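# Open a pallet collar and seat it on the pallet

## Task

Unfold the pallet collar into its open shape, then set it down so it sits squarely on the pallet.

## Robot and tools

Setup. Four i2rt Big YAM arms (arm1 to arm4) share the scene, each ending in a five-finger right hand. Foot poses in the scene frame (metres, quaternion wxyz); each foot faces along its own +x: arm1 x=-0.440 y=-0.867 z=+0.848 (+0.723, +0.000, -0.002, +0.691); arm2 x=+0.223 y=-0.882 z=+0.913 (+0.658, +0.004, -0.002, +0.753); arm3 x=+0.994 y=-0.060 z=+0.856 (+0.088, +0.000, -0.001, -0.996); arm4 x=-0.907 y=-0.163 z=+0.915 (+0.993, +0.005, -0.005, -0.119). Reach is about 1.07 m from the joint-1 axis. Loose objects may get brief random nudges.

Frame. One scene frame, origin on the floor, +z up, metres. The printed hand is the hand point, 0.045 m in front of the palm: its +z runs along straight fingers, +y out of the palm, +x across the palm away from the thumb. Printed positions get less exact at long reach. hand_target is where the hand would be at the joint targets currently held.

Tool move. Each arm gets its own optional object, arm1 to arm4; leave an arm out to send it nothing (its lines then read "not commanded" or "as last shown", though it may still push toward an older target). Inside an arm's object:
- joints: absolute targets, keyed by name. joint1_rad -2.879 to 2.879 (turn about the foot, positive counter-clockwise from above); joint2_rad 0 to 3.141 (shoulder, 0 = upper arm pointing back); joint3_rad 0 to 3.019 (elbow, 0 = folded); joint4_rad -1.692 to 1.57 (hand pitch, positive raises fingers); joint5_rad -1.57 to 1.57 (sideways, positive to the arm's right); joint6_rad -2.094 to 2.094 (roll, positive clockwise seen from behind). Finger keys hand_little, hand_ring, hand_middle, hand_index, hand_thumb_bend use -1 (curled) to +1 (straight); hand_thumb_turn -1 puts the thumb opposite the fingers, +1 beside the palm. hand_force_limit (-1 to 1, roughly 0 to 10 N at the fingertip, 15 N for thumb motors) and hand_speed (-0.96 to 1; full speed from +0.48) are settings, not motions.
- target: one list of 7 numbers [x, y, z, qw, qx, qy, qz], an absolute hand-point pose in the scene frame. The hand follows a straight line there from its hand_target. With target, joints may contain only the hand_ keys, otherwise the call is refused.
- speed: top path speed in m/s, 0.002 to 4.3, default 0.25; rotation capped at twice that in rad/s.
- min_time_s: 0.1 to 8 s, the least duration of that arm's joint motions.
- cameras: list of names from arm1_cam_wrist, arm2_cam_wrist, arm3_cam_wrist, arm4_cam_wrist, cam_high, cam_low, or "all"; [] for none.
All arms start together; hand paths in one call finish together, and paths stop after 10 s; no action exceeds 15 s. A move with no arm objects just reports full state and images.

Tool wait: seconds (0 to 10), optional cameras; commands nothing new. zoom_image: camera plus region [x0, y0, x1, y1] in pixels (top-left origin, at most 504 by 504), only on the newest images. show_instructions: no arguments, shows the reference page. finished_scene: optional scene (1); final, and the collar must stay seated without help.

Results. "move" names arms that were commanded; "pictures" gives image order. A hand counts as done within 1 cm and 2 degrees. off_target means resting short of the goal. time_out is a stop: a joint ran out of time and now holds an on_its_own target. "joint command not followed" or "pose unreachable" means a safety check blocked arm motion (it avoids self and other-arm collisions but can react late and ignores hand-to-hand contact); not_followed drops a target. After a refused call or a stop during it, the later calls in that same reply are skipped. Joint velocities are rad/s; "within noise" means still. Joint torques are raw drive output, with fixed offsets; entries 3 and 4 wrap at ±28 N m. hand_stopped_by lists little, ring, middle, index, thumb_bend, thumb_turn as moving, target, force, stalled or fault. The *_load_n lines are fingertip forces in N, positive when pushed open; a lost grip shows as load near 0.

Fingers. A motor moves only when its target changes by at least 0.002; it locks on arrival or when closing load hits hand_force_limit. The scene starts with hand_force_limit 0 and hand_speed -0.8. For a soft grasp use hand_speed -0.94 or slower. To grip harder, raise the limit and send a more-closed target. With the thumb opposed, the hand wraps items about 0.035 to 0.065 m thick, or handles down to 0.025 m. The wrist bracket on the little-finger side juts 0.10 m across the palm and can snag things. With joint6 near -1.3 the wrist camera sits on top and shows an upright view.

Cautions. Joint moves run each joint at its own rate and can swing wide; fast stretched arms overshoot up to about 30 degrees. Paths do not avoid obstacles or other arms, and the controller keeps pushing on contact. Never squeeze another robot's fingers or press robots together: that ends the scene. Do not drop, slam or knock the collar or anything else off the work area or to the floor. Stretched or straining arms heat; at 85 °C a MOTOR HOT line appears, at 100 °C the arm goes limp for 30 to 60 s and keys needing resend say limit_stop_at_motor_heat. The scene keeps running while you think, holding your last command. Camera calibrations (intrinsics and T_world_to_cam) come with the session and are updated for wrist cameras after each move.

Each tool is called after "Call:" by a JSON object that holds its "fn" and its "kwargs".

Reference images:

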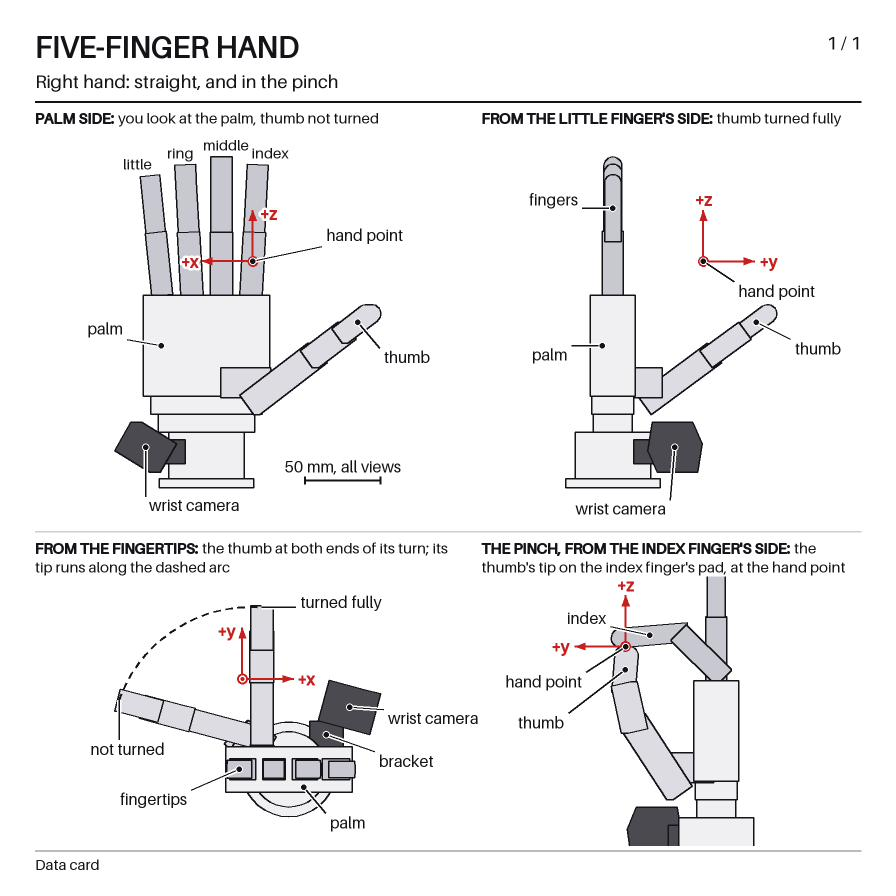

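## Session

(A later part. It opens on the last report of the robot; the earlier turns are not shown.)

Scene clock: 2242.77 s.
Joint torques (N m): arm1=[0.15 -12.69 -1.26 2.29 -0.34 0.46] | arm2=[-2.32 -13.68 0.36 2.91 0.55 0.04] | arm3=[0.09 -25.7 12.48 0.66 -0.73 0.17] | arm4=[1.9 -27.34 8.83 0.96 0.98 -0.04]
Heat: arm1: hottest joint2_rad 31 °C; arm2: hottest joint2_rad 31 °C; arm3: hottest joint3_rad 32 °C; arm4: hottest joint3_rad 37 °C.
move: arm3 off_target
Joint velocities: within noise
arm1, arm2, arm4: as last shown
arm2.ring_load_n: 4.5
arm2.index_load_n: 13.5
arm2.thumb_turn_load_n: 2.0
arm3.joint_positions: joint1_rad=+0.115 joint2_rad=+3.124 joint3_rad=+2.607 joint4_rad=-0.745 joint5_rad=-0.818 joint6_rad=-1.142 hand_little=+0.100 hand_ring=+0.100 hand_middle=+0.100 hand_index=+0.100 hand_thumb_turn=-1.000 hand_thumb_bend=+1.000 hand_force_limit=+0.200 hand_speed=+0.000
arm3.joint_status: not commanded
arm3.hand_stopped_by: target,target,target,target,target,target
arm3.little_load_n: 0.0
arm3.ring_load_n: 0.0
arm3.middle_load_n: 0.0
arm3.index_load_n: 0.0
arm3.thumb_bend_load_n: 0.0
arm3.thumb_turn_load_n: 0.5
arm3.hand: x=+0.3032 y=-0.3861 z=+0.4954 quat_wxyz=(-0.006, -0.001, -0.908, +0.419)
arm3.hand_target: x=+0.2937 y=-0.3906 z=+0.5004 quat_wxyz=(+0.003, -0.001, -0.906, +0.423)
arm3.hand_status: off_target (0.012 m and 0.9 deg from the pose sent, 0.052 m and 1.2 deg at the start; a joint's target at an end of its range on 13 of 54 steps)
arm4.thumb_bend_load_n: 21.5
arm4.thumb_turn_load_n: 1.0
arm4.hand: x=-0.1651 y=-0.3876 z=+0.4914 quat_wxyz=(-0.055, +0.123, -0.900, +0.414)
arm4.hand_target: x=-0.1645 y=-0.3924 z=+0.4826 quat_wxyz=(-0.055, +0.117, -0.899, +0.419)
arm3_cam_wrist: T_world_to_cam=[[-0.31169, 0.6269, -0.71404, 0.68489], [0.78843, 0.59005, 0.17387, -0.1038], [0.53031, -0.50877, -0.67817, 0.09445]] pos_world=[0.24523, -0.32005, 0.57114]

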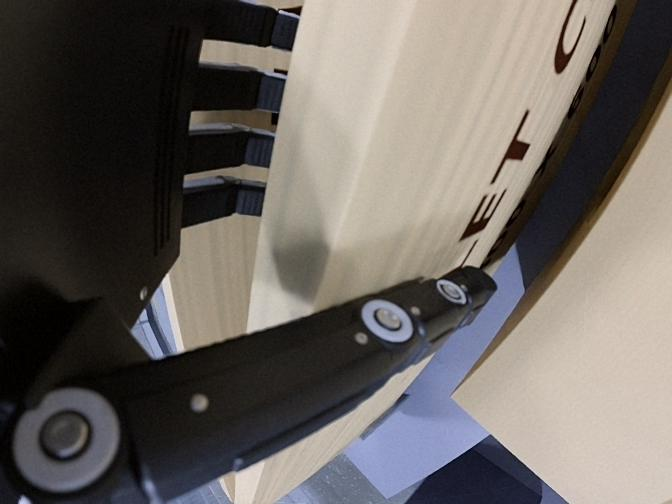

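Call:
{"fn": "move", "kwargs": {"arm3": {"joints": {"hand_little": -0.8, "hand_ring": -0.8, "hand_middle": -0.8, "hand_index": -0.8, "hand_thumb_bend": -0.2, "hand_speed": -0.85, "hand_force_limit": -0.2}}, "cameras": ["arm3_cam_wrist"]}}

Call:
{"fn": "move", "kwargs": {"arm3": {"joints": {"hand_thumb_bend": -0.3, "hand_speed": -0.85, "hand_force_limit": 1.0}}}}

Call:
{"fn": "move", "kwargs": {"arm3": {"joints": {"hand_little": -0.9, "hand_ring": -0.9, "hand_middle": -0.9, "hand_index": -0.9, "hand_speed": -0.85, "hand_force_limit": 1.0}}}}

Scene clock: 2251.83 s.
Joint torques (N m): arm1=[0.09 -12.57 -1.33 2.35 -0.34 0.47] | arm2=[-2.61 -13.45 0.39 2.86 0.57 0.07] | arm3=[1.38 -25.88 12.48 0.9 -0.98 0.09] | arm4=[2.08 -27.16 8.79 0.99 1 -0.04]
Heat: arm1: hottest joint2_rad 31 °C; arm2: hottest joint2_rad 31 °C; arm3: hottest joint3_rad 33 °C; arm4: hottest joint3_rad 37 °C.
move: arm3 off_target
Joint velocities: within noise
arm1, arm2, arm4: as last shown
arm1.ring_load_n: 8.0
arm1.hand: x=-0.3534 y=-0.4873 z=+0.4902 quat_wxyz=(-0.488, +0.873, +0.013, +0.010)
arm1.hand_target: x=-0.3569 y=-0.4803 z=+0.4903 quat_wxyz=(-0.499, +0.866, +0.001, +0.000)
arm2.index_load_n: 14.0
arm3.joint_positions: joint1_rad=+0.110 joint2_rad=+3.124 joint3_rad=+2.607 joint4_rad=-0.751 joint5_rad=-0.812 joint6_rad=-1.141 hand_little=-0.663 hand_ring=-0.481 hand_middle=-0.385 hand_index=-0.496 hand_thumb_turn=-1.000 hand_thumb_bend=+0.741 hand_force_limit=-0.200 hand_speed=-0.850
arm3.joint_status: hand_little off_target (ended at -0.663, target -0.800); hand_ring off_target (ended at -0.481, target -0.800); hand_middle off_target (ended at -0.385, target -0.800); hand_index off_target (ended at -0.496, target -0.800); hand_thumb_bend off_target (ended at +0.741, target -0.200); the others done
arm3.hand_stopped_by: force,force,force,force,force,target
arm3.little_load_n: 4.0
arm3.ring_load_n: 2.5
arm3.middle_load_n: 0.5
arm3.index_load_n: 4.5
arm3.thumb_bend_load_n: 8.0
arm3.thumb_turn_load_n: 1.5
arm3.hand: x=+0.3026 y=-0.3812 z=+0.4946 quat_wxyz=(-0.007, -0.006, -0.910, +0.415)
arm3.hand_target: x=+0.2937 y=-0.3906 z=+0.5004 quat_wxyz=(+0.003, -0.001, -0.906, +0.423)
arm3.hand_status: not commanded
arm4.ring_load_n: 7.5
arm4.thumb_turn_load_n: 0.5
arm3_cam_wrist: T_world_to_cam=[[-0.30308, 0.63506, -0.71052, 0.67977], [0.79202, 0.58249, 0.18279, -0.11449], [0.52996, -0.50734, -0.67952, 0.09789]] pos_world=[0.24483, -0.31534, 0.57043]

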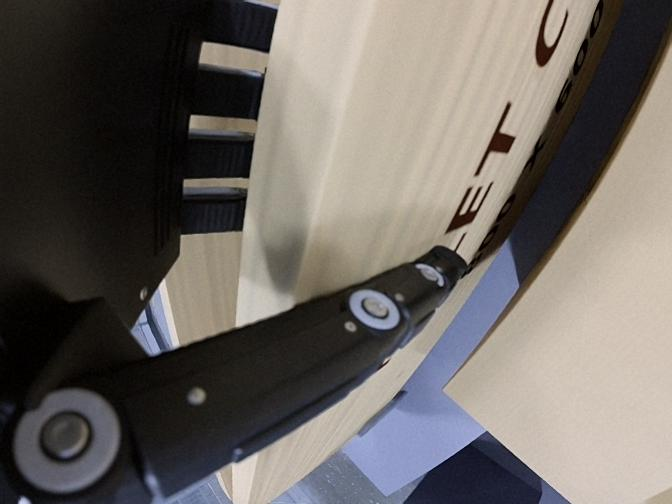

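Scene clock: 2252.53 s.
Joint torques (N m): arm1=[0.21 -12.45 -1.31 2.43 -0.33 0.46] | arm2=[-2.43 -13.45 0.36 2.85 0.55 0.06] | arm3=[1.49 -25.99 12.55 0.92 -0.93 0.13] | arm4=[1.73 -26.99 8.83 0.98 0.98 -0.05]
Heat: arm1: hottest joint2_rad 31 °C; arm2: hottest joint2_rad 31 °C; arm3: hottest joint3_rad 33 °C; arm4: hottest joint3_rad 37 °C.
move: arm3 off_target
Joint velocities: within noise
arm1, arm2, arm4: as last shown
arm3.joint_positions: joint1_rad=+0.110 joint2_rad=+3.124 joint3_rad=+2.607 joint4_rad=-0.751 joint5_rad=-0.812 joint6_rad=-1.141 hand_little=-0.663 hand_ring=-0.481 hand_middle=-0.385 hand_index=-0.496 hand_thumb_turn=-1.000 hand_thumb_bend=+0.687 hand_force_limit=+1.000 hand_speed=-0.850
arm3.joint_status: hand_thumb_bend off_target (ended at +0.687, target -0.300); the others done
arm3.hand_stopped_by: force,force,force,force,force,target
arm3.little_load_n: 4.0
arm3.ring_load_n: 3.0
arm3.middle_load_n: 1.0
arm3.index_load_n: 4.5
arm3.thumb_bend_load_n: 15.0
arm3.thumb_turn_load_n: 1.5
arm3.hand: x=+0.3026 y=-0.3812 z=+0.4946 quat_wxyz=(-0.007, -0.006, -0.910, +0.415)
arm3.hand_target: x=+0.2937 y=-0.3906 z=+0.5004 quat_wxyz=(+0.003, -0.001, -0.906, +0.423)
arm3.hand_status: not commanded
arm4.ring_load_n: 8.0
pictures: none

Scene clock: 2253.20 s.
Joint torques (N m): arm1=[0.21 -12.57 -1.32 2.19 -0.3 0.46] | arm2=[-2.26 -13.51 0.36 2.96 0.55 0.06] | arm3=[1.03 -26.29 12.41 0.94 -0.99 0.15] | arm4=[1.61 -27.22 8.88 1.03 0.99 -0.03]
Heat: arm1: hottest joint2_rad 31 °C; arm2: hottest joint2_rad 31 °C; arm3: hottest joint3_rad 33 °C; arm4: hottest joint3_rad 37 °C.
move: arm3 off_target
Joint velocities: within noise
arm1, arm2, arm4: as last shown
arm1.joint_positions: joint1_rad=-0.387 joint2_rad=+2.873 joint3_rad=+0.767 joint4_rad=+1.511 joint5_rad=-0.362 joint6_rad=-0.266 hand_little=-0.697 hand_ring=-0.525 hand_middle=-0.432 hand_index=-0.502 hand_thumb_turn=-1.000 hand_thumb_bend=+0.726 hand_force_limit=+1.000 hand_speed=-0.850
arm1.little_load_n: 9.0
arm1.thumb_turn_load_n: 0.0
arm1.hand: x=-0.3534 y=-0.4871 z=+0.4902 quat_wxyz=(-0.488, +0.872, +0.013, +0.010)
arm2.middle_load_n: 8.5
arm3.joint_positions: joint1_rad=+0.110 joint2_rad=+3.124 joint3_rad=+2.607 joint4_rad=-0.751 joint5_rad=-0.811 joint6_rad=-1.142 hand_little=-0.785 hand_ring=-0.574 hand_middle=-0.464 hand_index=-0.562 hand_thumb_turn=-1.000 hand_thumb_bend=+0.689 hand_force_limit=+1.000 hand_speed=-0.850
arm3.joint_status: hand_little off_target (ended at -0.785, target -0.900); hand_ring off_target (ended at -0.574, target -0.900); hand_middle off_target (ended at -0.464, target -0.900); hand_index off_target (ended at -0.562, target -0.900); the others done
arm3.hand_stopped_by: force,force,force,force,force,target
arm3.little_load_n: 10.0
arm3.ring_load_n: 10.5
arm3.middle_load_n: 10.5
arm3.index_load_n: 8.5
arm3.thumb_bend_load_n: 19.5
arm3.thumb_turn_load_n: 1.0
arm3.hand: x=+0.3025 y=-0.3811 z=+0.4945 quat_wxyz=(-0.007, -0.005, -0.910, +0.415)
arm3.hand_target: x=+0.2937 y=-0.3907 z=+0.5004 quat_wxyz=(+0.003, -0.001, -0.906, +0.423)
arm3.hand_status: not commanded
arm4.joint_positions: joint1_rad=+0.050 joint2_rad=+3.063 joint3_rad=+2.226 joint4_rad=-0.264 joint5_rad=+0.760 joint6_rad=+0.913 hand_little=-0.704 hand_ring=-0.495 hand_middle=-0.383 hand_index=-0.468 hand_thumb_turn=-1.000 hand_thumb_bend=+0.638 hand_force_limit=+1.000 hand_speed=-0.850
arm4.little_load_n: 9.0
arm4.ring_load_n: 7.0
arm4.middle_load_n: 5.0
arm4.hand: x=-0.1652 y=-0.3875 z=+0.4913 quat_wxyz=(-0.054, +0.124, -0.900, +0.414)
arm4.hand_target: x=-0.1645 y=-0.3923 z=+0.4826 quat_wxyz=(-0.055, +0.118, -0.899, +0.419)
pictures: none

Call:
{"fn": "move", "kwargs": {"arm1": {"target": [-0.357, -0.473, 0.512, -0.4915, 0.8709, 0.006, 0.005], "speed": 0.03}, "arm2": {"target": [-0.0125, -0.489, 0.512, -0.4915, 0.8709, 0.005, 0.003], "speed": 0.03}, "arm3": {"target": [0.293, -0.391, 0.525, 0.003, -0.001, 0.906, -0.423], "speed": 0.03}, "arm4": {"target": [-0.164, -0.393, 0.510, 0.0548, -0.1175, 0.8987, -0.4190], "speed": 0.03}, "cameras": ["cam_high", "cam_low"]}}

Scene clock: 2262.27 s.
Joint torques (N m): arm1=[0.44 -17.96 -4.49 1.95 -0.18 0.34] | arm2=[-3.25 -18.43 -2.66 2.45 0.61 -0.13] | arm3=[0.56 -31.03 8.08 0.2 -1.02 0.14] | arm4=[1.73 -32.73 4.12 0.69 1.43 -0.09]
Heat: arm1: hottest joint2_rad 31 °C; arm2: hottest joint2_rad 31 °C; arm3: hottest joint3_rad 34 °C; arm4: hottest joint3_rad 36 °C.
move: arm1 off_target; arm2 off_target; arm3 off_target; arm4 off_target
Joint velocities: within noise
arm1.joint_positions: joint1_rad=-0.375 joint2_rad=+2.850 joint3_rad=+0.762 joint4_rad=+1.469 joint5_rad=-0.342 joint6_rad=-0.266 hand_little=-0.697 hand_ring=-0.525 hand_middle=-0.432 hand_index=-0.502 hand_thumb_turn=-1.000 hand_thumb_bend=+0.726 hand_force_limit=+1.000 hand_speed=-0.850
arm1.joint_status: not commanded
arm1.hand_stopped_by: force,force,force,force,force,target
arm1.little_load_n: 7.0
arm1.ring_load_n: 6.5
arm1.middle_load_n: 5.5
arm1.index_load_n: 4.5
arm1.thumb_bend_load_n: 24.0
arm1.thumb_turn_load_n: 0.5
arm1.hand: x=-0.3541 y=-0.4856 z=+0.4906 quat_wxyz=(-0.477, +0.879, +0.011, +0.011)
arm1.hand_target: x=-0.3570 y=-0.4733 z=+0.5110 quat_wxyz=(-0.492, +0.871, +0.006, +0.005)
arm1.hand_status: off_target (0.025 m and 2.1 deg from the pose sent, 0.026 m and 1.0 deg at the start)
arm2.joint_positions: joint1_rad=+0.558 joint2_rad=+2.958 joint3_rad=+0.997 joint4_rad=+1.252 joint5_rad=+0.553 joint6_rad=+0.398 hand_little=+1.000 hand_ring=-0.427 hand_middle=-0.368 hand_index=-0.451 hand_thumb_turn=-1.000 hand_thumb_bend=+0.726 hand_force_limit=+1.000 hand_speed=-0.850
arm2.joint_status: not commanded
arm2.hand_stopped_by: fault,force,force,force,force,target
arm2.little_load_n: 0.0
arm2.ring_load_n: 0.5
arm2.middle_load_n: 6.5
arm2.index_load_n: 13.5
arm2.thumb_bend_load_n: 20.0
arm2.thumb_turn_load_n: 4.0
arm2.hand: x=-0.0111 y=-0.5067 z=+0.4894 quat_wxyz=(-0.476, +0.879, +0.014, +0.002)
arm2.hand_target: x=-0.0122 y=-0.4893 z=+0.5109 quat_wxyz=(-0.491, +0.871, +0.005, +0.003)
arm2.hand_status: off_target (0.029 m and 2.3 deg from the pose sent, 0.030 m and 1.0 deg at the start)
arm3.joint_positions: joint1_rad=+0.110 joint2_rad=+3.122 joint3_rad=+2.606 joint4_rad=-0.755 joint5_rad=-0.816 joint6_rad=-1.152 hand_little=-0.785 hand_ring=-0.574 hand_middle=-0.464 hand_index=-0.562 hand_thumb_turn=-1.000 hand_thumb_bend=+0.689 hand_force_limit=+1.000 hand_speed=-0.850
arm3.joint_status: not commanded
arm3.hand_stopped_by: force,force,force,force,force,target
arm3.little_load_n: 6.0
arm3.ring_load_n: 9.5
arm3.middle_load_n: 10.5
arm3.index_load_n: 8.5
arm3.thumb_bend_load_n: 19.5
arm3.thumb_turn_load_n: 1.5
arm3.hand: x=+0.3028 y=-0.3815 z=+0.4955 quat_wxyz=(-0.007, -0.001, -0.909, +0.417)
arm3.hand_target: x=+0.2928 y=-0.3911 z=+0.5242 quat_wxyz=(-0.003, +0.001, -0.906, +0.423)
arm3.hand_status: off_target (0.033 m and 1.0 deg from the pose sent, 0.033 m and 1.3 deg at the start)
arm4.joint_positions: joint1_rad=+0.050 joint2_rad=+3.053 joint3_rad=+2.206 joint4_rad=-0.255 joint5_rad=+0.750 joint6_rad=+0.918 hand_little=-0.704 hand_ring=-0.495 hand_middle=-0.383 hand_index=-0.468 hand_thumb_turn=-1.000 hand_thumb_bend=+0.638 hand_force_limit=+1.000 hand_speed=-0.850
arm4.joint_status: not commanded
arm4.hand_stopped_by: force,force,force,force,force,target
arm4.little_load_n: 7.5
arm4.ring_load_n: 6.5
arm4.middle_load_n: 5.5
arm4.index_load_n: 8.5
arm4.thumb_bend_load_n: 21.5
arm4.thumb_turn_load_n: 1.0
arm4.hand: x=-0.1668 y=-0.3853 z=+0.4917 quat_wxyz=(-0.057, +0.123, -0.902, +0.410)
arm4.hand_target: x=-0.1634 y=-0.3931 z=+0.5094 quat_wxyz=(-0.055, +0.117, -0.899, +0.419)
arm4.hand_status: off_target (0.020 m and 1.3 deg from the pose sent, 0.020 m and 0.9 deg at the start)

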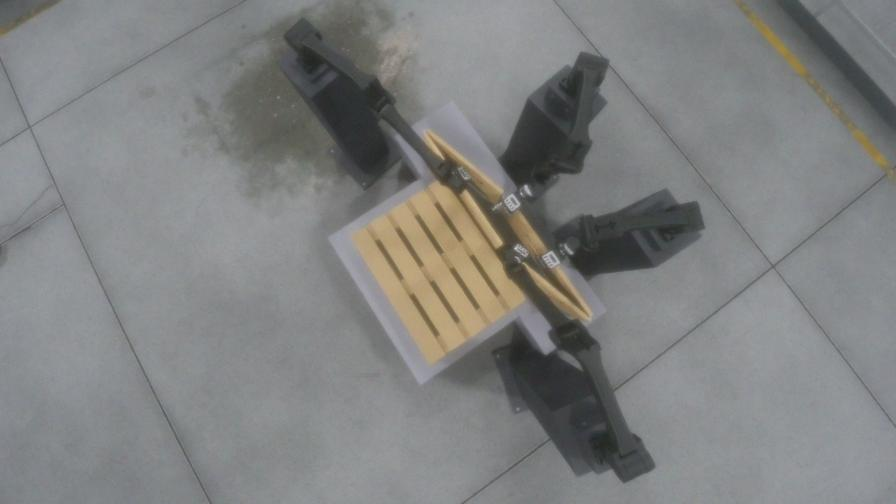

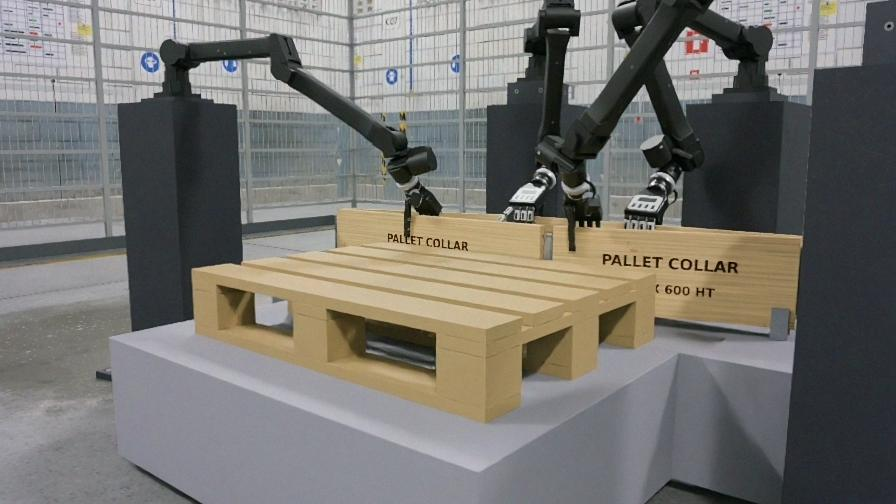

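Call:
{"fn": "move", "kwargs": {"arm1": {"target": [-0.357, -0.473, 0.522, -0.4915, 0.8709, 0.006, 0.005], "speed": 0.03}, "arm2": {"target": [-0.0125, -0.489, 0.524, -0.4915, 0.8709, 0.005, 0.003], "speed": 0.03}, "arm3": {"target": [0.293, -0.388, 0.555, 0.003, -0.001, 0.906, -0.423], "speed": 0.03}, "arm4": {"target": [-0.164, -0.390, 0.535, 0.0548, -0.1175, 0.8987, -0.4190], "speed": 0.03}, "cameras": ["cam_low"]}}

Scene clock: 2271.63 s.
Joint torques (N m): arm1=[1.03 -19.31 -5.74 2.22 -0.6 0.34] | arm2=[-3.31 -20.25 -3.49 2.85 0.96 -0.13] | arm3=[1.96 -34.2 7.3 -0.87 -1.45 0.38] | arm4=[0.85 -35.19 3.48 0.17 2.19 -0.2]
Heat: arm1: hottest joint2_rad 31 °C; arm2: hottest joint2_rad 32 °C; arm3: hottest joint2_rad 33 °C; arm4: hottest joint3_rad 36 °C.
move: arm1 off_target; arm2 off_target; arm3 off_target; arm4 off_target
Joint velocities: within noise
arm1.joint_positions: joint1_rad=-0.375 joint2_rad=+2.840 joint3_rad=+0.759 joint4_rad=+1.454 joint5_rad=-0.331 joint6_rad=-0.266 hand_little=-0.697 hand_ring=-0.525 hand_middle=-0.432 hand_index=-0.502 hand_thumb_turn=-1.000 hand_thumb_bend=+0.726 hand_force_limit=+1.000 hand_speed=-0.850
arm1.joint_status: not commanded
arm1.hand_stopped_by: force,force,force,force,force,target
arm1.little_load_n: 4.0
arm1.ring_load_n: 6.0
arm1.middle_load_n: 5.5
arm1.index_load_n: 4.0
arm1.thumb_bend_load_n: 23.5
arm1.thumb_turn_load_n: 1.0
arm1.hand: x=-0.3519 y=-0.4857 z=+0.4914 quat_wxyz=(-0.473, +0.881, +0.008, +0.014)
arm1.hand_target: x=-0.3570 y=-0.4734 z=+0.5198 quat_wxyz=(-0.491, +0.871, +0.006, +0.005)
arm1.hand_status: off_target (0.034 m and 2.7 deg from the pose sent, 0.034 m and 2.1 deg at the start)
arm2.joint_positions: joint1_rad=+0.558 joint2_rad=+2.949 joint3_rad=+0.981 joint4_rad=+1.239 joint5_rad=+0.544 joint6_rad=+0.399 hand_little=+1.000 hand_ring=-0.427 hand_middle=-0.368 hand_index=-0.451 hand_thumb_turn=-1.000 hand_thumb_bend=+0.726 hand_force_limit=+1.000 hand_speed=-0.850
arm2.joint_status: not commanded
arm2.hand_stopped_by: fault,force,force,force,force,target
arm2.little_load_n: 0.0
arm2.ring_load_n: 0.0
arm2.middle_load_n: 3.5
arm2.index_load_n: 13.0
arm2.thumb_bend_load_n: 20.5
arm2.thumb_turn_load_n: 7.5
arm2.hand: x=-0.0087 y=-0.5123 z=+0.4904 quat_wxyz=(-0.468, +0.884, +0.019, +0.004)
arm2.hand_target: x=-0.0124 y=-0.4893 z=+0.5217 quat_wxyz=(-0.491, +0.871, +0.005, +0.003)
arm2.hand_status: off_target (0.041 m and 3.5 deg from the pose sent, 0.039 m and 2.3 deg at the start)
arm3.joint_positions: joint1_rad=+0.100 joint2_rad=+3.076 joint3_rad=+2.523 joint4_rad=-0.729 joint5_rad=-0.806 joint6_rad=-1.187 hand_little=-0.785 hand_ring=-0.574 hand_middle=-0.464 hand_index=-0.562 hand_thumb_turn=-1.000 hand_thumb_bend=+0.689 hand_force_limit=+1.000 hand_speed=-0.850
arm3.joint_status: not commanded
arm3.hand_stopped_by: force,force,force,force,force,target
arm3.little_load_n: 0.5
arm3.ring_load_n: 6.5
arm3.middle_load_n: 10.5
arm3.index_load_n: 10.0
arm3.thumb_bend_load_n: 19.5
arm3.thumb_turn_load_n: 3.5
arm3.hand: x=+0.3040 y=-0.3704 z=+0.4987 quat_wxyz=(-0.001, +0.008, -0.911, +0.411)
arm3.hand_target: x=+0.2919 y=-0.3886 z=+0.5518 quat_wxyz=(-0.004, +0.001, -0.906, +0.423)
arm3.hand_status: off_target (0.060 m and 1.7 deg from the pose sent, 0.061 m and 0.9 deg at the start)
arm4.joint_positions: joint1_rad=+0.065 joint2_rad=+3.021 joint3_rad=+2.152 joint4_rad=-0.245 joint5_rad=+0.736 joint6_rad=+0.937 hand_little=-0.704 hand_ring=-0.495 hand_middle=-0.383 hand_index=-0.468 hand_thumb_turn=-1.000 hand_thumb_bend=+0.638 hand_force_limit=+1.000 hand_speed=-0.850
arm4.joint_status: not commanded
arm4.hand_stopped_by: force,force,force,force,force,target
arm4.little_load_n: 7.0
arm4.ring_load_n: 6.5
arm4.middle_load_n: 4.5
arm4.index_load_n: 6.0
arm4.thumb_bend_load_n: 22.0
arm4.thumb_turn_load_n: 1.0
arm4.hand: x=-0.1697 y=-0.3711 z=+0.4970 quat_wxyz=(-0.062, +0.125, -0.905, +0.402)
arm4.hand_target: x=-0.1627 y=-0.3904 z=+0.5325 quat_wxyz=(-0.054, +0.117, -0.899, +0.419)
arm4.hand_status: off_target (0.043 m and 2.4 deg from the pose sent, 0.044 m and 1.3 deg at the start)

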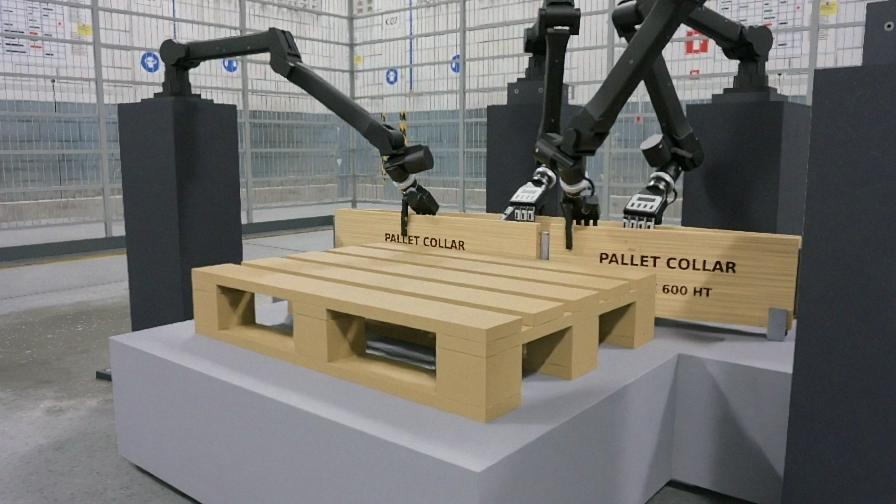

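Call:
{"fn": "move", "kwargs": {"arm1": {"target": [-0.357, -0.480, 0.524, -0.4915, 0.8709, 0.006, 0.005], "speed": 0.03}, "arm2": {"target": [-0.0125, -0.496, 0.526, -0.4915, 0.8709, 0.005, 0.003], "speed": 0.03}, "arm3": {"target": [0.293, -0.408, 0.570, 0.003, -0.001, 0.906, -0.423], "speed": 0.03}, "arm4": {"target": [-0.164, -0.410, 0.550, 0.0548, -0.1175, 0.8987, -0.4190], "speed": 0.03}, "cameras": ["cam_low", "arm3_cam_wrist", "arm4_cam_wrist"]}}

Scene clock: 2281.50 s.
Joint torques (N m): arm1=[0.09 -18.9 -6.53 2.82 -0.91 0.36] | arm2=[-2.61 -20.01 -4.15 3.22 1.24 -0.09] | arm3=[2.67 -33.96 8.23 -0.76 -1.45 0.69] | arm4=[-1.14 -36.72 3.6 0.03 2.24 -0.44]
Heat: arm1: hottest joint2_rad 32 °C; arm2: hottest joint2_rad 33 °C; arm3: hottest joint2_rad 34 °C; arm4: hottest joint3_rad 35 °C.
move: arm1 off_target; arm2 off_target; arm3 off_target; arm4 off_target
Joint velocities: within noise
arm1.joint_positions: joint1_rad=-0.377 joint2_rad=+2.840 joint3_rad=+0.752 joint4_rad=+1.454 joint5_rad=-0.331 joint6_rad=-0.273 hand_little=-0.698 hand_ring=-0.525 hand_middle=-0.432 hand_index=-0.502 hand_thumb_turn=-1.000 hand_thumb_bend=+0.726 hand_force_limit=+1.000 hand_speed=-0.850
arm1.joint_status: not commanded
arm1.hand_stopped_by: force,force,force,force,force,target
arm1.little_load_n: 3.0
arm1.ring_load_n: 5.0
arm1.middle_load_n: 6.0
arm1.index_load_n: 4.0
arm1.thumb_bend_load_n: 23.0
arm1.thumb_turn_load_n: 1.5
arm1.hand: x=-0.3519 y=-0.4894 z=+0.4914 quat_wxyz=(-0.470, +0.883, +0.009, +0.015)
arm1.hand_target: x=-0.3570 y=-0.4802 z=+0.5214 quat_wxyz=(-0.491, +0.871, +0.007, +0.005)
arm1.hand_status: off_target (0.034 m and 3.1 deg from the pose sent, 0.034 m and 2.7 deg at the start)
arm2.joint_positions: joint1_rad=+0.562 joint2_rad=+2.949 joint3_rad=+0.974 joint4_rad=+1.239 joint5_rad=+0.548 joint6_rad=+0.406 hand_little=+1.000 hand_ring=-0.427 hand_middle=-0.368 hand_index=-0.451 hand_thumb_turn=-1.000 hand_thumb_bend=+0.726 hand_force_limit=+1.000 hand_speed=-0.850
arm2.joint_status: not commanded
arm2.hand_stopped_by: fault,force,force,force,force,target
arm2.little_load_n: 0.0
arm2.ring_load_n: 0.0
arm2.middle_load_n: 3.0
arm2.index_load_n: 12.5
arm2.thumb_bend_load_n: 20.5
arm2.thumb_turn_load_n: 7.0
arm2.hand: x=-0.0077 y=-0.5157 z=+0.4906 quat_wxyz=(-0.466, +0.885, +0.018, +0.004)
arm2.hand_target: x=-0.0125 y=-0.4961 z=+0.5234 quat_wxyz=(-0.491, +0.871, +0.004, +0.003)
arm2.hand_status: off_target (0.041 m and 3.6 deg from the pose sent, 0.040 m and 3.5 deg at the start)
arm3.joint_positions: joint1_rad=+0.101 joint2_rad=+3.074 joint3_rad=+2.523 joint4_rad=-0.729 joint5_rad=-0.800 joint6_rad=-1.186 hand_little=-0.785 hand_ring=-0.574 hand_middle=-0.464 hand_index=-0.562 hand_thumb_turn=-1.000 hand_thumb_bend=+0.689 hand_force_limit=+1.000 hand_speed=-0.850
arm3.joint_status: not commanded
arm3.hand_stopped_by: force,force,force,force,force,target
arm3.little_load_n: 0.0
arm3.ring_load_n: 7.0
arm3.middle_load_n: 10.5
arm3.index_load_n: 10.0
arm3.thumb_bend_load_n: 19.0
arm3.thumb_turn_load_n: 3.0
arm3.hand: x=+0.3029 y=-0.3708 z=+0.4999 quat_wxyz=(+0.001, +0.008, -0.913, +0.409)
arm3.hand_target: x=+0.2923 y=-0.4087 z=+0.5655 quat_wxyz=(-0.004, +0.002, -0.906, +0.423)
arm3.hand_status: off_target (0.080 m and 2.0 deg from the pose sent, 0.081 m and 1.7 deg at the start)
arm4.joint_positions: joint1_rad=+0.059 joint2_rad=+3.013 joint3_rad=+2.139 joint4_rad=-0.234 joint5_rad=+0.722 joint6_rad=+0.928 hand_little=-0.704 hand_ring=-0.495 hand_middle=-0.383 hand_index=-0.468 hand_thumb_turn=-1.000 hand_thumb_bend=+0.638 hand_force_limit=+1.000 hand_speed=-0.850
arm4.joint_status: not commanded
arm4.hand_stopped_by: force,force,force,force,force,target
arm4.little_load_n: 6.0
arm4.ring_load_n: 6.0
arm4.middle_load_n: 5.0
arm4.index_load_n: 6.5
arm4.thumb_bend_load_n: 21.5
arm4.thumb_turn_load_n: 1.0
arm4.hand: x=-0.1703 y=-0.3725 z=+0.4983 quat_wxyz=(-0.065, +0.127, -0.906, +0.398)
arm4.hand_target: x=-0.1623 y=-0.4105 z=+0.5456 quat_wxyz=(-0.054, +0.117, -0.899, +0.419)
arm4.hand_status: off_target (0.064 m and 3.1 deg from the pose sent, 0.066 m and 2.4 deg at the start)
pictures: arm3_cam_wrist, arm4_cam_wrist, cam_low
arm3_cam_wrist: T_world_to_cam=[[-0.33343, 0.63889, -0.69329, 0.67902], [0.78586, 0.59458, 0.16998, -0.10897], [0.52082, -0.48815, -0.70033, 0.12693]] pos_world=[0.24593, -0.30707, 0.57817]
arm4_cam_wrist: T_world_to_cam=[[-0.45645, 0.54719, -0.7016, 0.47177], [0.65285, 0.74172, 0.15374, 0.3123], [0.60452, -0.38786, -0.69579, 0.41883]] pos_world=[-0.24174, -0.32734, 0.57439]

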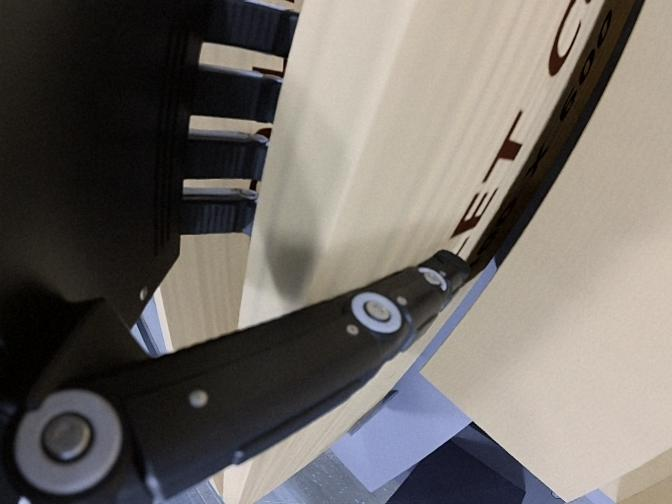

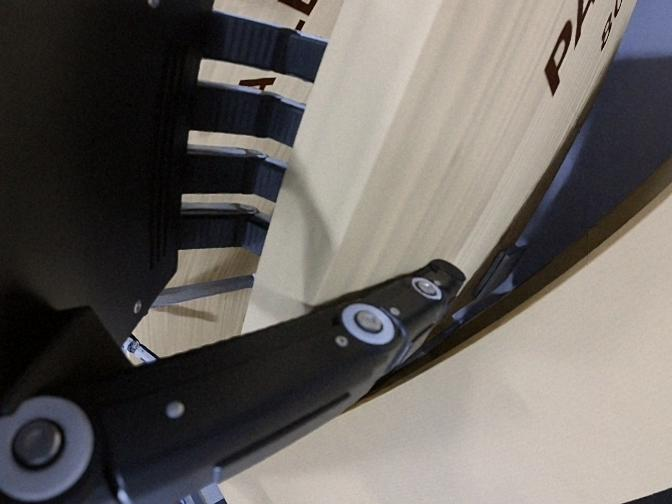

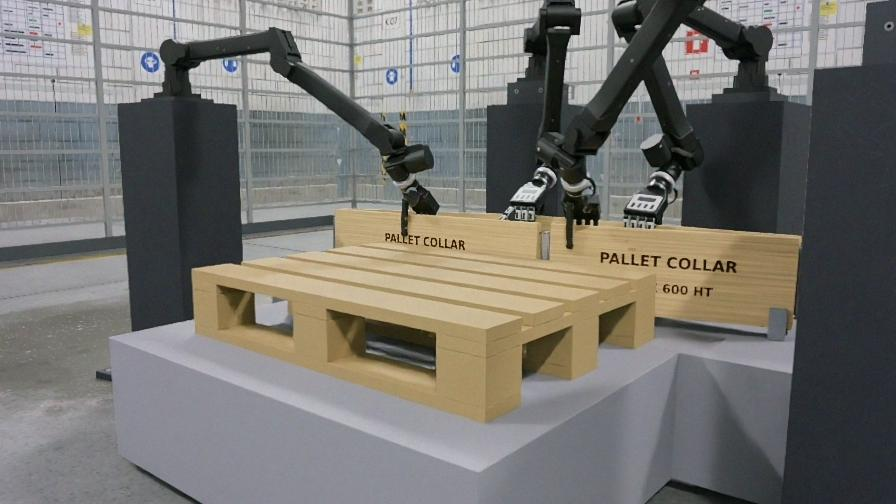

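Call:
{"fn": "zoom_image", "kwargs": {"camera": "arm4_cam_wrist", "region": [340, 180, 600, 440]}}

Call:
{"fn": "zoom_image", "kwargs": {"camera": "arm3_cam_wrist", "region": [320, 180, 560, 504]}}

Call:
{"fn": "zoom_image", "kwargs": {"camera": "cam_low", "region": [320, 180, 824, 360]}}

Scaled by 1.938 from the camera's image (finer frame: 960x720).

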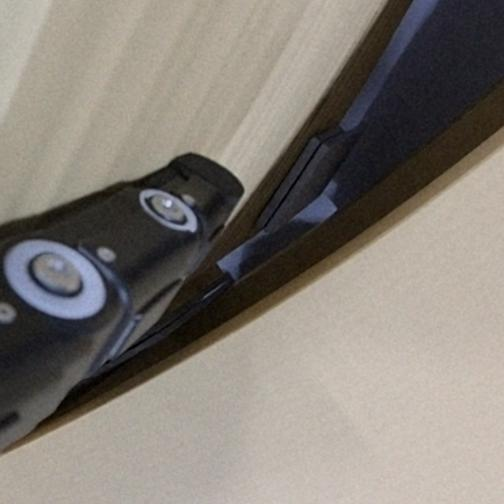

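Scaled by 1.556 from the camera's image (finer frame: 960x720).

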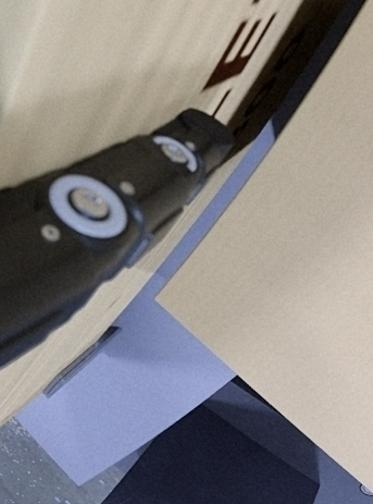

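Scaled by 1.000.

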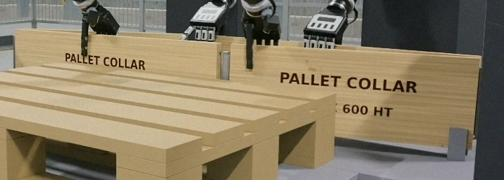

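Call:
{"fn": "move", "kwargs": {"arm1": {"target": [-0.355, -0.492, 0.505, -0.4915, 0.8709, 0.006, 0.005], "speed": 0.04}, "arm2": {"target": [-0.0125, -0.508, 0.505, -0.4915, 0.8709, 0.005, 0.003], "speed": 0.04}, "arm3": {"target": [0.298, -0.420, 0.510, 0.003, -0.001, 0.906, -0.423], "speed": 0.05}, "arm4": {"target": [-0.166, -0.420, 0.492, 0.0548, -0.1175, 0.8987, -0.4190], "speed": 0.05}, "cameras": ["cam_high", "cam_low", "arm3_cam_wrist", "arm4_cam_wrist"]}}

Scene clock: 2360.43 s.
Joint torques (N m): arm1=[-0.97 -15.27 -4.52 2.97 -0.64 0.21] | arm2=[-2.14 -15.44 -1.94 3.66 1.01 -0.08] | arm3=[1.14 -27.05 12.57 1.03 -1.28 0.44] | arm4=[-0.79 -28.28 9.24 0.75 1.61 -0.3]
Heat: arm1: hottest joint2_rad 32 °C; arm2: hottest joint2_rad 36 °C; arm3: hottest joint2_rad 36 °C; arm4: hottest joint3_rad 33 °C.
move: arm1 off_target; arm2 off_target; arm3 off_target; arm4 off_target
Joint velocities: within noise
arm1.joint_positions: joint1_rad=-0.393 joint2_rad=+2.859 joint3_rad=+0.750 joint4_rad=+1.487 joint5_rad=-0.357 joint6_rad=-0.275 hand_little=-0.698 hand_ring=-0.525 hand_middle=-0.432 hand_index=-0.502 hand_thumb_turn=-1.000 hand_thumb_bend=+0.726 hand_force_limit=+1.000 hand_speed=-0.850
arm1.joint_status: not commanded
arm1.hand_stopped_by: force,force,force,force,force,target
arm1.little_load_n: 1.5
arm1.ring_load_n: 4.5
arm1.middle_load_n: 5.5
arm1.index_load_n: 4.5
arm1.thumb_bend_load_n: 23.0
arm1.thumb_turn_load_n: 1.5
arm1.hand: x=-0.3525 y=-0.4940 z=+0.4913 quat_wxyz=(-0.477, +0.879, +0.010, +0.010)
arm1.hand_target: x=-0.3549 y=-0.4920 z=+0.5046 quat_wxyz=(-0.491, +0.871, +0.006, +0.005)
arm1.hand_status: off_target (0.014 m and 2.0 deg from the pose sent, 0.014 m and 3.1 deg at the start)
arm2.joint_positions: joint1_rad=+0.581 joint2_rad=+2.957 joint3_rad=+0.974 joint4_rad=+1.245 joint5_rad=+0.573 joint6_rad=+0.423 hand_little=+1.000 hand_ring=-0.427 hand_middle=-0.368 hand_index=-0.451 hand_thumb_turn=-1.000 hand_thumb_bend=+0.726 hand_force_limit=+1.000 hand_speed=-0.850
arm2.joint_status: not commanded
arm2.hand_stopped_by: fault,force,force,force,force,target
arm2.little_load_n: 0.0
arm2.ring_load_n: 0.0
arm2.middle_load_n: 3.5
arm2.index_load_n: 11.0
arm2.thumb_bend_load_n: 20.0
arm2.thumb_turn_load_n: 5.5
arm2.hand: x=-0.0089 y=-0.5204 z=+0.4894 quat_wxyz=(-0.470, +0.883, +0.014, +0.007)
arm2.hand_target: x=-0.0124 y=-0.5082 z=+0.5046 quat_wxyz=(-0.491, +0.871, +0.004, +0.003)
arm2.hand_status: off_target (0.020 m and 3.1 deg from the pose sent, 0.017 m and 3.6 deg at the start)
arm3.joint_positions: joint1_rad=+0.122 joint2_rad=+3.117 joint3_rad=+2.597 joint4_rad=-0.735 joint5_rad=-0.796 joint6_rad=-1.138 hand_little=-0.785 hand_ring=-0.574 hand_middle=-0.464 hand_index=-0.562 hand_thumb_turn=-1.000 hand_thumb_bend=+0.689 hand_force_limit=+1.000 hand_speed=-0.850
arm3.joint_status: not commanded
arm3.hand_stopped_by: force,force,force,force,force,target
arm3.little_load_n: 0.0
arm3.ring_load_n: 6.5
arm3.middle_load_n: 7.0
arm3.index_load_n: 7.0
arm3.thumb_bend_load_n: 21.5
arm3.thumb_turn_load_n: 2.0
arm3.hand: x=+0.3025 y=-0.3880 z=+0.4949 quat_wxyz=(-0.001, +0.000, -0.912, +0.410)
arm3.hand_target: x=+0.2995 y=-0.4193 z=+0.5108 quat_wxyz=(-0.001, +0.001, -0.906, +0.423)
arm3.hand_status: off_target (0.036 m and 1.6 deg from the pose sent, 0.050 m and 2.0 deg at the start)
arm4.joint_positions: joint1_rad=+0.040 joint2_rad=+3.048 joint3_rad=+2.193 joint4_rad=-0.225 joint5_rad=+0.727 joint6_rad=+0.895 hand_little=-0.704 hand_ring=-0.495 hand_middle=-0.383 hand_index=-0.468 hand_thumb_turn=-1.000 hand_thumb_bend=+0.638 hand_force_limit=+1.000 hand_speed=-0.850
arm4.joint_status: not commanded
arm4.hand_stopped_by: force,force,force,force,force,target
arm4.little_load_n: 3.5
arm4.ring_load_n: 4.5
arm4.middle_load_n: 4.5
arm4.index_load_n: 8.5
arm4.thumb_bend_load_n: 22.0
arm4.thumb_turn_load_n: 2.5
arm4.hand: x=-0.1662 y=-0.3893 z=+0.4916 quat_wxyz=(-0.065, +0.128, -0.903, +0.405)
arm4.hand_target: x=-0.1677 y=-0.4194 z=+0.4928 quat_wxyz=(-0.055, +0.117, -0.899, +0.419)
arm4.hand_status: off_target (0.031 m and 2.3 deg from the pose sent, 0.048 m and 3.1 deg at the start)
pictures: arm3_cam_wrist, arm4_cam_wrist, cam_high, cam_low
arm3_cam_wrist: T_world_to_cam=[[-0.31637, 0.64095, -0.69936, 0.68514], [0.79173, 0.58451, 0.17753, -0.10706], [0.52256, -0.49754, -0.69238, 0.10715]] pos_world=[0.24553, -0.32325, 0.57235]
arm4_cam_wrist: T_world_to_cam=[[-0.45562, 0.53512, -0.71138, 0.47843], [0.65198, 0.7447, 0.1426, 0.3296], [0.60608, -0.39883, -0.68819, 0.39752]] pos_world=[-0.23784, -0.34292, 0.56691]

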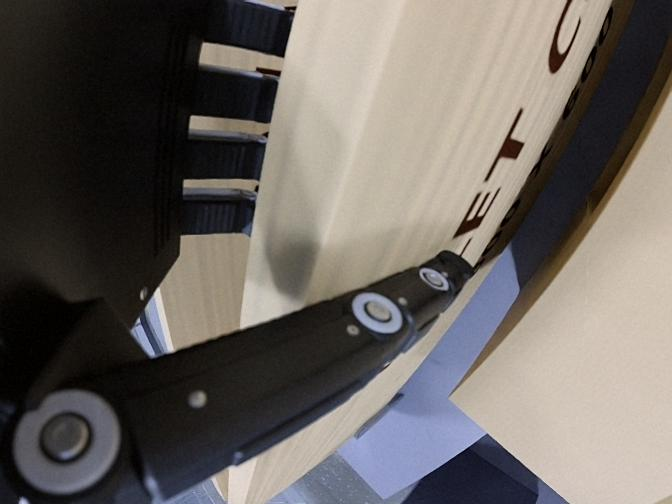

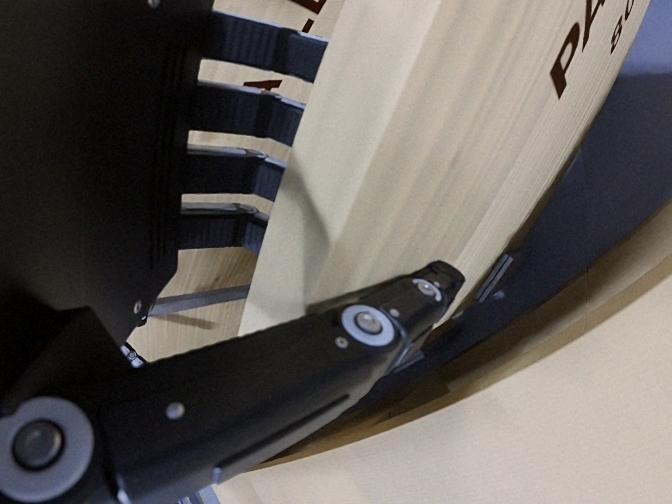

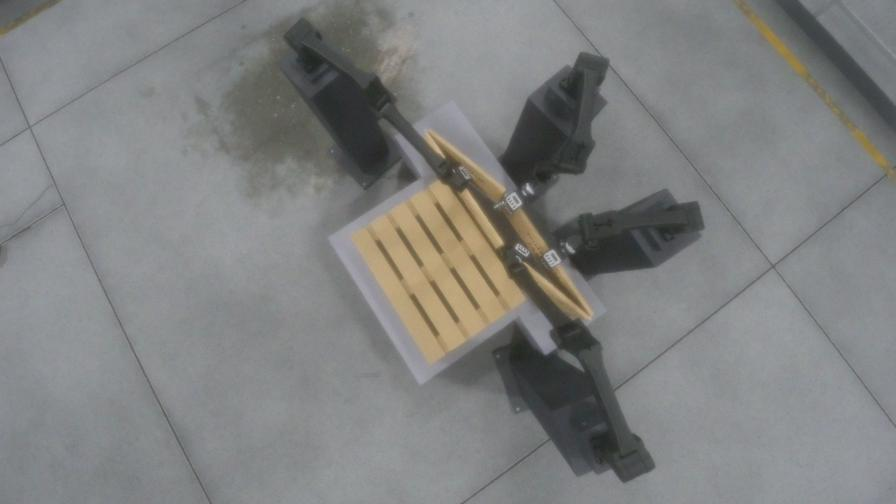

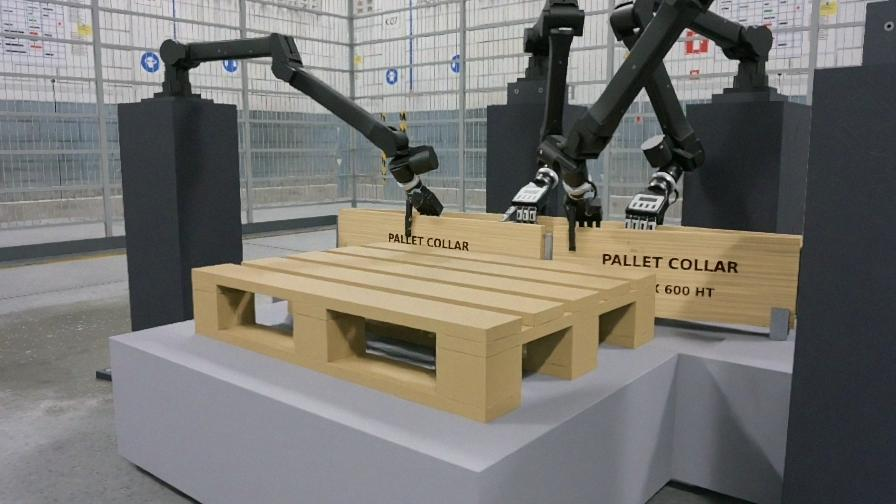

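Call:
{"fn": "move", "kwargs": {"arm1": {"target": [-0.355, -0.505, 0.500, -0.4915, 0.8709, 0.006, 0.005], "speed": 0.04}, "arm2": {"target": [-0.0125, -0.522, 0.500, -0.4915, 0.8709, 0.005, 0.003], "speed": 0.04}, "arm3": {"target": [0.298, -0.436, 0.505, 0.003, -0.001, 0.906, -0.423], "speed": 0.05}, "arm4": {"target": [-0.166, -0.436, 0.490, 0.0548, -0.1175, 0.8987, -0.4190], "speed": 0.05}, "cameras": ["cam_high", "cam_low", "arm3_cam_wrist", "arm4_cam_wrist"]}}

Scene clock: 2444.43 s.
Joint torques (N m): arm1=[-1.44 -13.68 -4.92 2.73 -0.43 0.11] | arm2=[-1.38 -14.68 -2.58 3.45 0.66 0.07] | arm3=[2.9 -25.99 13.19 1.85 -1.2 0.55] | arm4=[-1.14 -28.1 9.28 1.07 1.29 -0.36]
Heat: arm1: hottest joint2_rad 32 °C; arm2: hottest joint2_rad 34 °C; arm3: hottest joint3_rad 39 °C; arm4: hottest joint3_rad 35 °C.
move: arm1 done; arm2 off_target; arm3 off_target; arm4 off_target
Joint velocities: within noise
arm1.joint_positions: joint1_rad=-0.409 joint2_rad=+2.882 joint3_rad=+0.745 joint4_rad=+1.530 joint5_rad=-0.381 joint6_rad=-0.278 hand_little=-0.698 hand_ring=-0.525 hand_middle=-0.432 hand_index=-0.502 hand_thumb_turn=-1.000 hand_thumb_bend=+0.726 hand_force_limit=+1.000 hand_speed=-0.850
arm1.joint_status: not commanded
arm1.hand_stopped_by: force,force,force,force,force,target
arm1.little_load_n: 1.5
arm1.ring_load_n: 5.0
arm1.middle_load_n: 6.5
arm1.index_load_n: 6.0
arm1.thumb_bend_load_n: 23.5
arm1.thumb_turn_load_n: 1.0
arm1.hand: x=-0.3532 y=-0.4993 z=+0.4917 quat_wxyz=(-0.486, +0.874, +0.011, +0.007)
arm1.hand_target: x=-0.3550 y=-0.5048 z=+0.4998 quat_wxyz=(-0.491, +0.871, +0.006, +0.005)
arm1.hand_status: done (0.010 m and 1.0 deg from the pose sent, 0.014 m and 2.0 deg at the start)
arm2.joint_positions: joint1_rad=+0.604 joint2_rad=+2.970 joint3_rad=+0.974 joint4_rad=+1.267 joint5_rad=+0.605 joint6_rad=+0.433 hand_little=+1.000 hand_ring=-0.427 hand_middle=-0.368 hand_index=-0.451 hand_thumb_turn=-1.000 hand_thumb_bend=+0.726 hand_force_limit=+1.000 hand_speed=-0.850
arm2.joint_status: not commanded
arm2.hand_stopped_by: fault,force,force,force,force,target
arm2.little_load_n: 0.0
arm2.ring_load_n: 0.0
arm2.middle_load_n: 5.0
arm2.index_load_n: 12.0
arm2.thumb_bend_load_n: 20.0
arm2.thumb_turn_load_n: 4.5
arm2.hand: x=-0.0105 y=-0.5243 z=+0.4897 quat_wxyz=(-0.479, +0.878, +0.011, +0.009)
arm2.hand_target: x=-0.0126 y=-0.5219 z=+0.4998 quat_wxyz=(-0.491, +0.871, +0.005, +0.003)
arm2.hand_status: off_target (0.011 m and 1.9 deg from the pose sent, 0.011 m and 3.1 deg at the start)
arm3.joint_positions: joint1_rad=+0.144 joint2_rad=+3.124 joint3_rad=+2.611 joint4_rad=-0.718 joint5_rad=-0.784 joint6_rad=-1.106 hand_little=-0.785 hand_ring=-0.574 hand_middle=-0.464 hand_index=-0.562 hand_thumb_turn=-1.000 hand_thumb_bend=+0.689 hand_force_limit=+1.000 hand_speed=-0.850
arm3.joint_status: not commanded
arm3.hand_stopped_by: force,force,force,force,force,target
arm3.little_load_n: 1.0
arm3.ring_load_n: 6.5
arm3.middle_load_n: 7.0
arm3.index_load_n: 6.0
arm3.thumb_bend_load_n: 21.5
arm3.thumb_turn_load_n: 1.5
arm3.hand: x=+0.3045 y=-0.4042 z=+0.4947 quat_wxyz=(+0.000, -0.001, -0.913, +0.409)
arm3.hand_target: x=+0.3004 y=-0.4351 z=+0.5062 quat_wxyz=(+0.005, +0.001, -0.906, +0.424)
arm3.hand_status: off_target (0.034 m and 1.9 deg from the pose sent, 0.049 m and 1.6 deg at the start; a joint's target at an end of its range on 23 of 35 steps)
arm4.joint_positions: joint1_rad=+0.021 joint2_rad=+3.059 joint3_rad=+2.218 joint4_rad=-0.225 joint5_rad=+0.723 joint6_rad=+0.876 hand_little=-0.705 hand_ring=-0.495 hand_middle=-0.383 hand_index=-0.468 hand_thumb_turn=-1.000 hand_thumb_bend=+0.638 hand_force_limit=+1.000 hand_speed=-0.850
arm4.joint_status: not commanded
arm4.hand_stopped_by: force,force,force,force,force,target
arm4.little_load_n: 1.0
arm4.ring_load_n: 3.5
arm4.middle_load_n: 4.5
arm4.index_load_n: 10.0
arm4.thumb_bend_load_n: 22.0
arm4.thumb_turn_load_n: 3.5
arm4.hand: x=-0.1647 y=-0.4041 z=+0.4919 quat_wxyz=(-0.064, +0.126, -0.902, +0.407)
arm4.hand_target: x=-0.1679 y=-0.4354 z=+0.4910 quat_wxyz=(-0.055, +0.117, -0.899, +0.419)
arm4.hand_status: off_target (0.032 m and 2.0 deg from the pose sent, 0.047 m and 2.3 deg at the start)
pictures: arm3_cam_wrist, arm4_cam_wrist, cam_high, cam_low
arm3_cam_wrist: T_world_to_cam=[[-0.31626, 0.64454, -0.69609, 0.69571], [0.79386, 0.58153, 0.17779, -0.10106], [0.51939, -0.49637, -0.69559, 0.10093]] pos_world=[0.24783, -0.33955, 0.57246]
arm4_cam_wrist: T_world_to_cam=[[-0.45229, 0.53488, -0.71368, 0.48877], [0.65557, 0.74193, 0.14059, 0.34013], [0.6047, -0.40428, -0.68622, 0.38751]] pos_world=[-0.23625, -0.35712, 0.56692]

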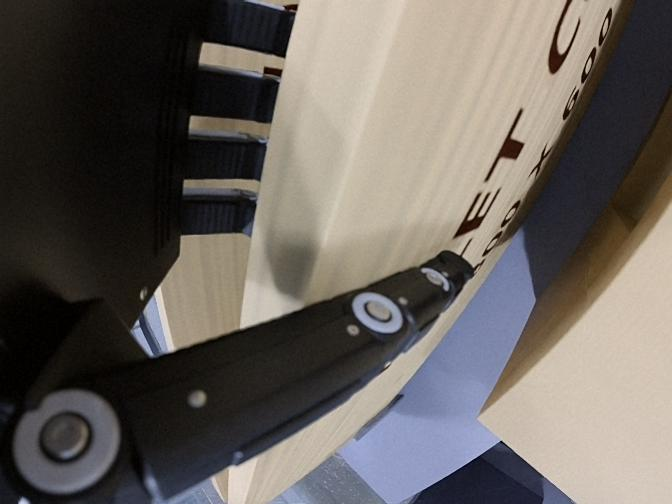

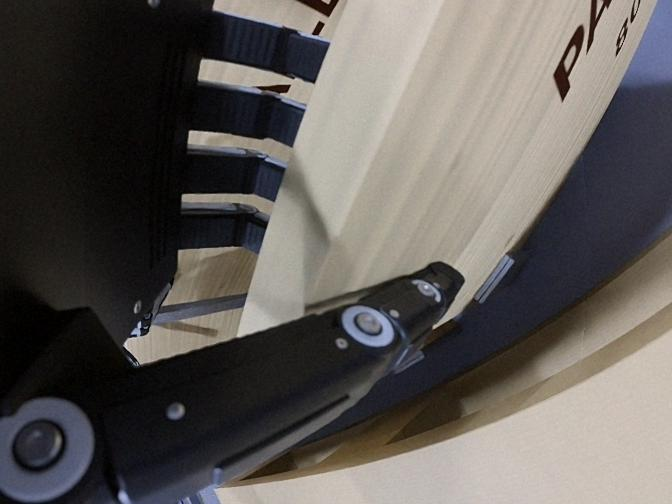

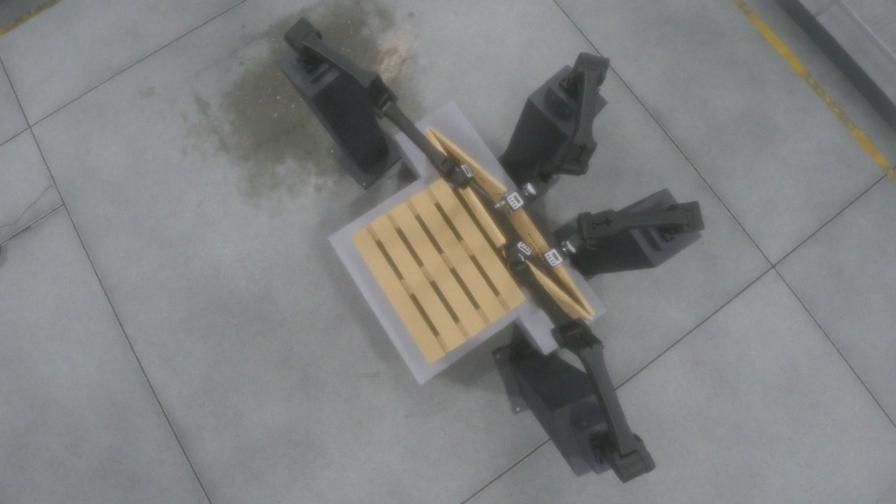

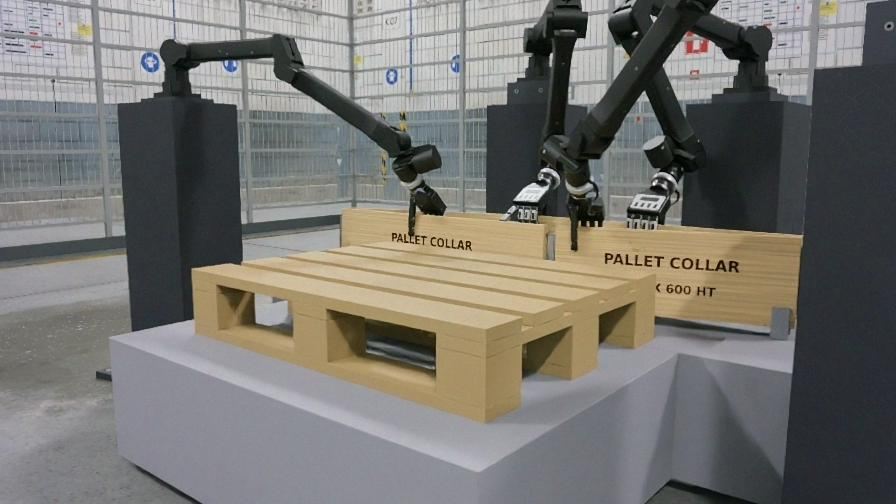

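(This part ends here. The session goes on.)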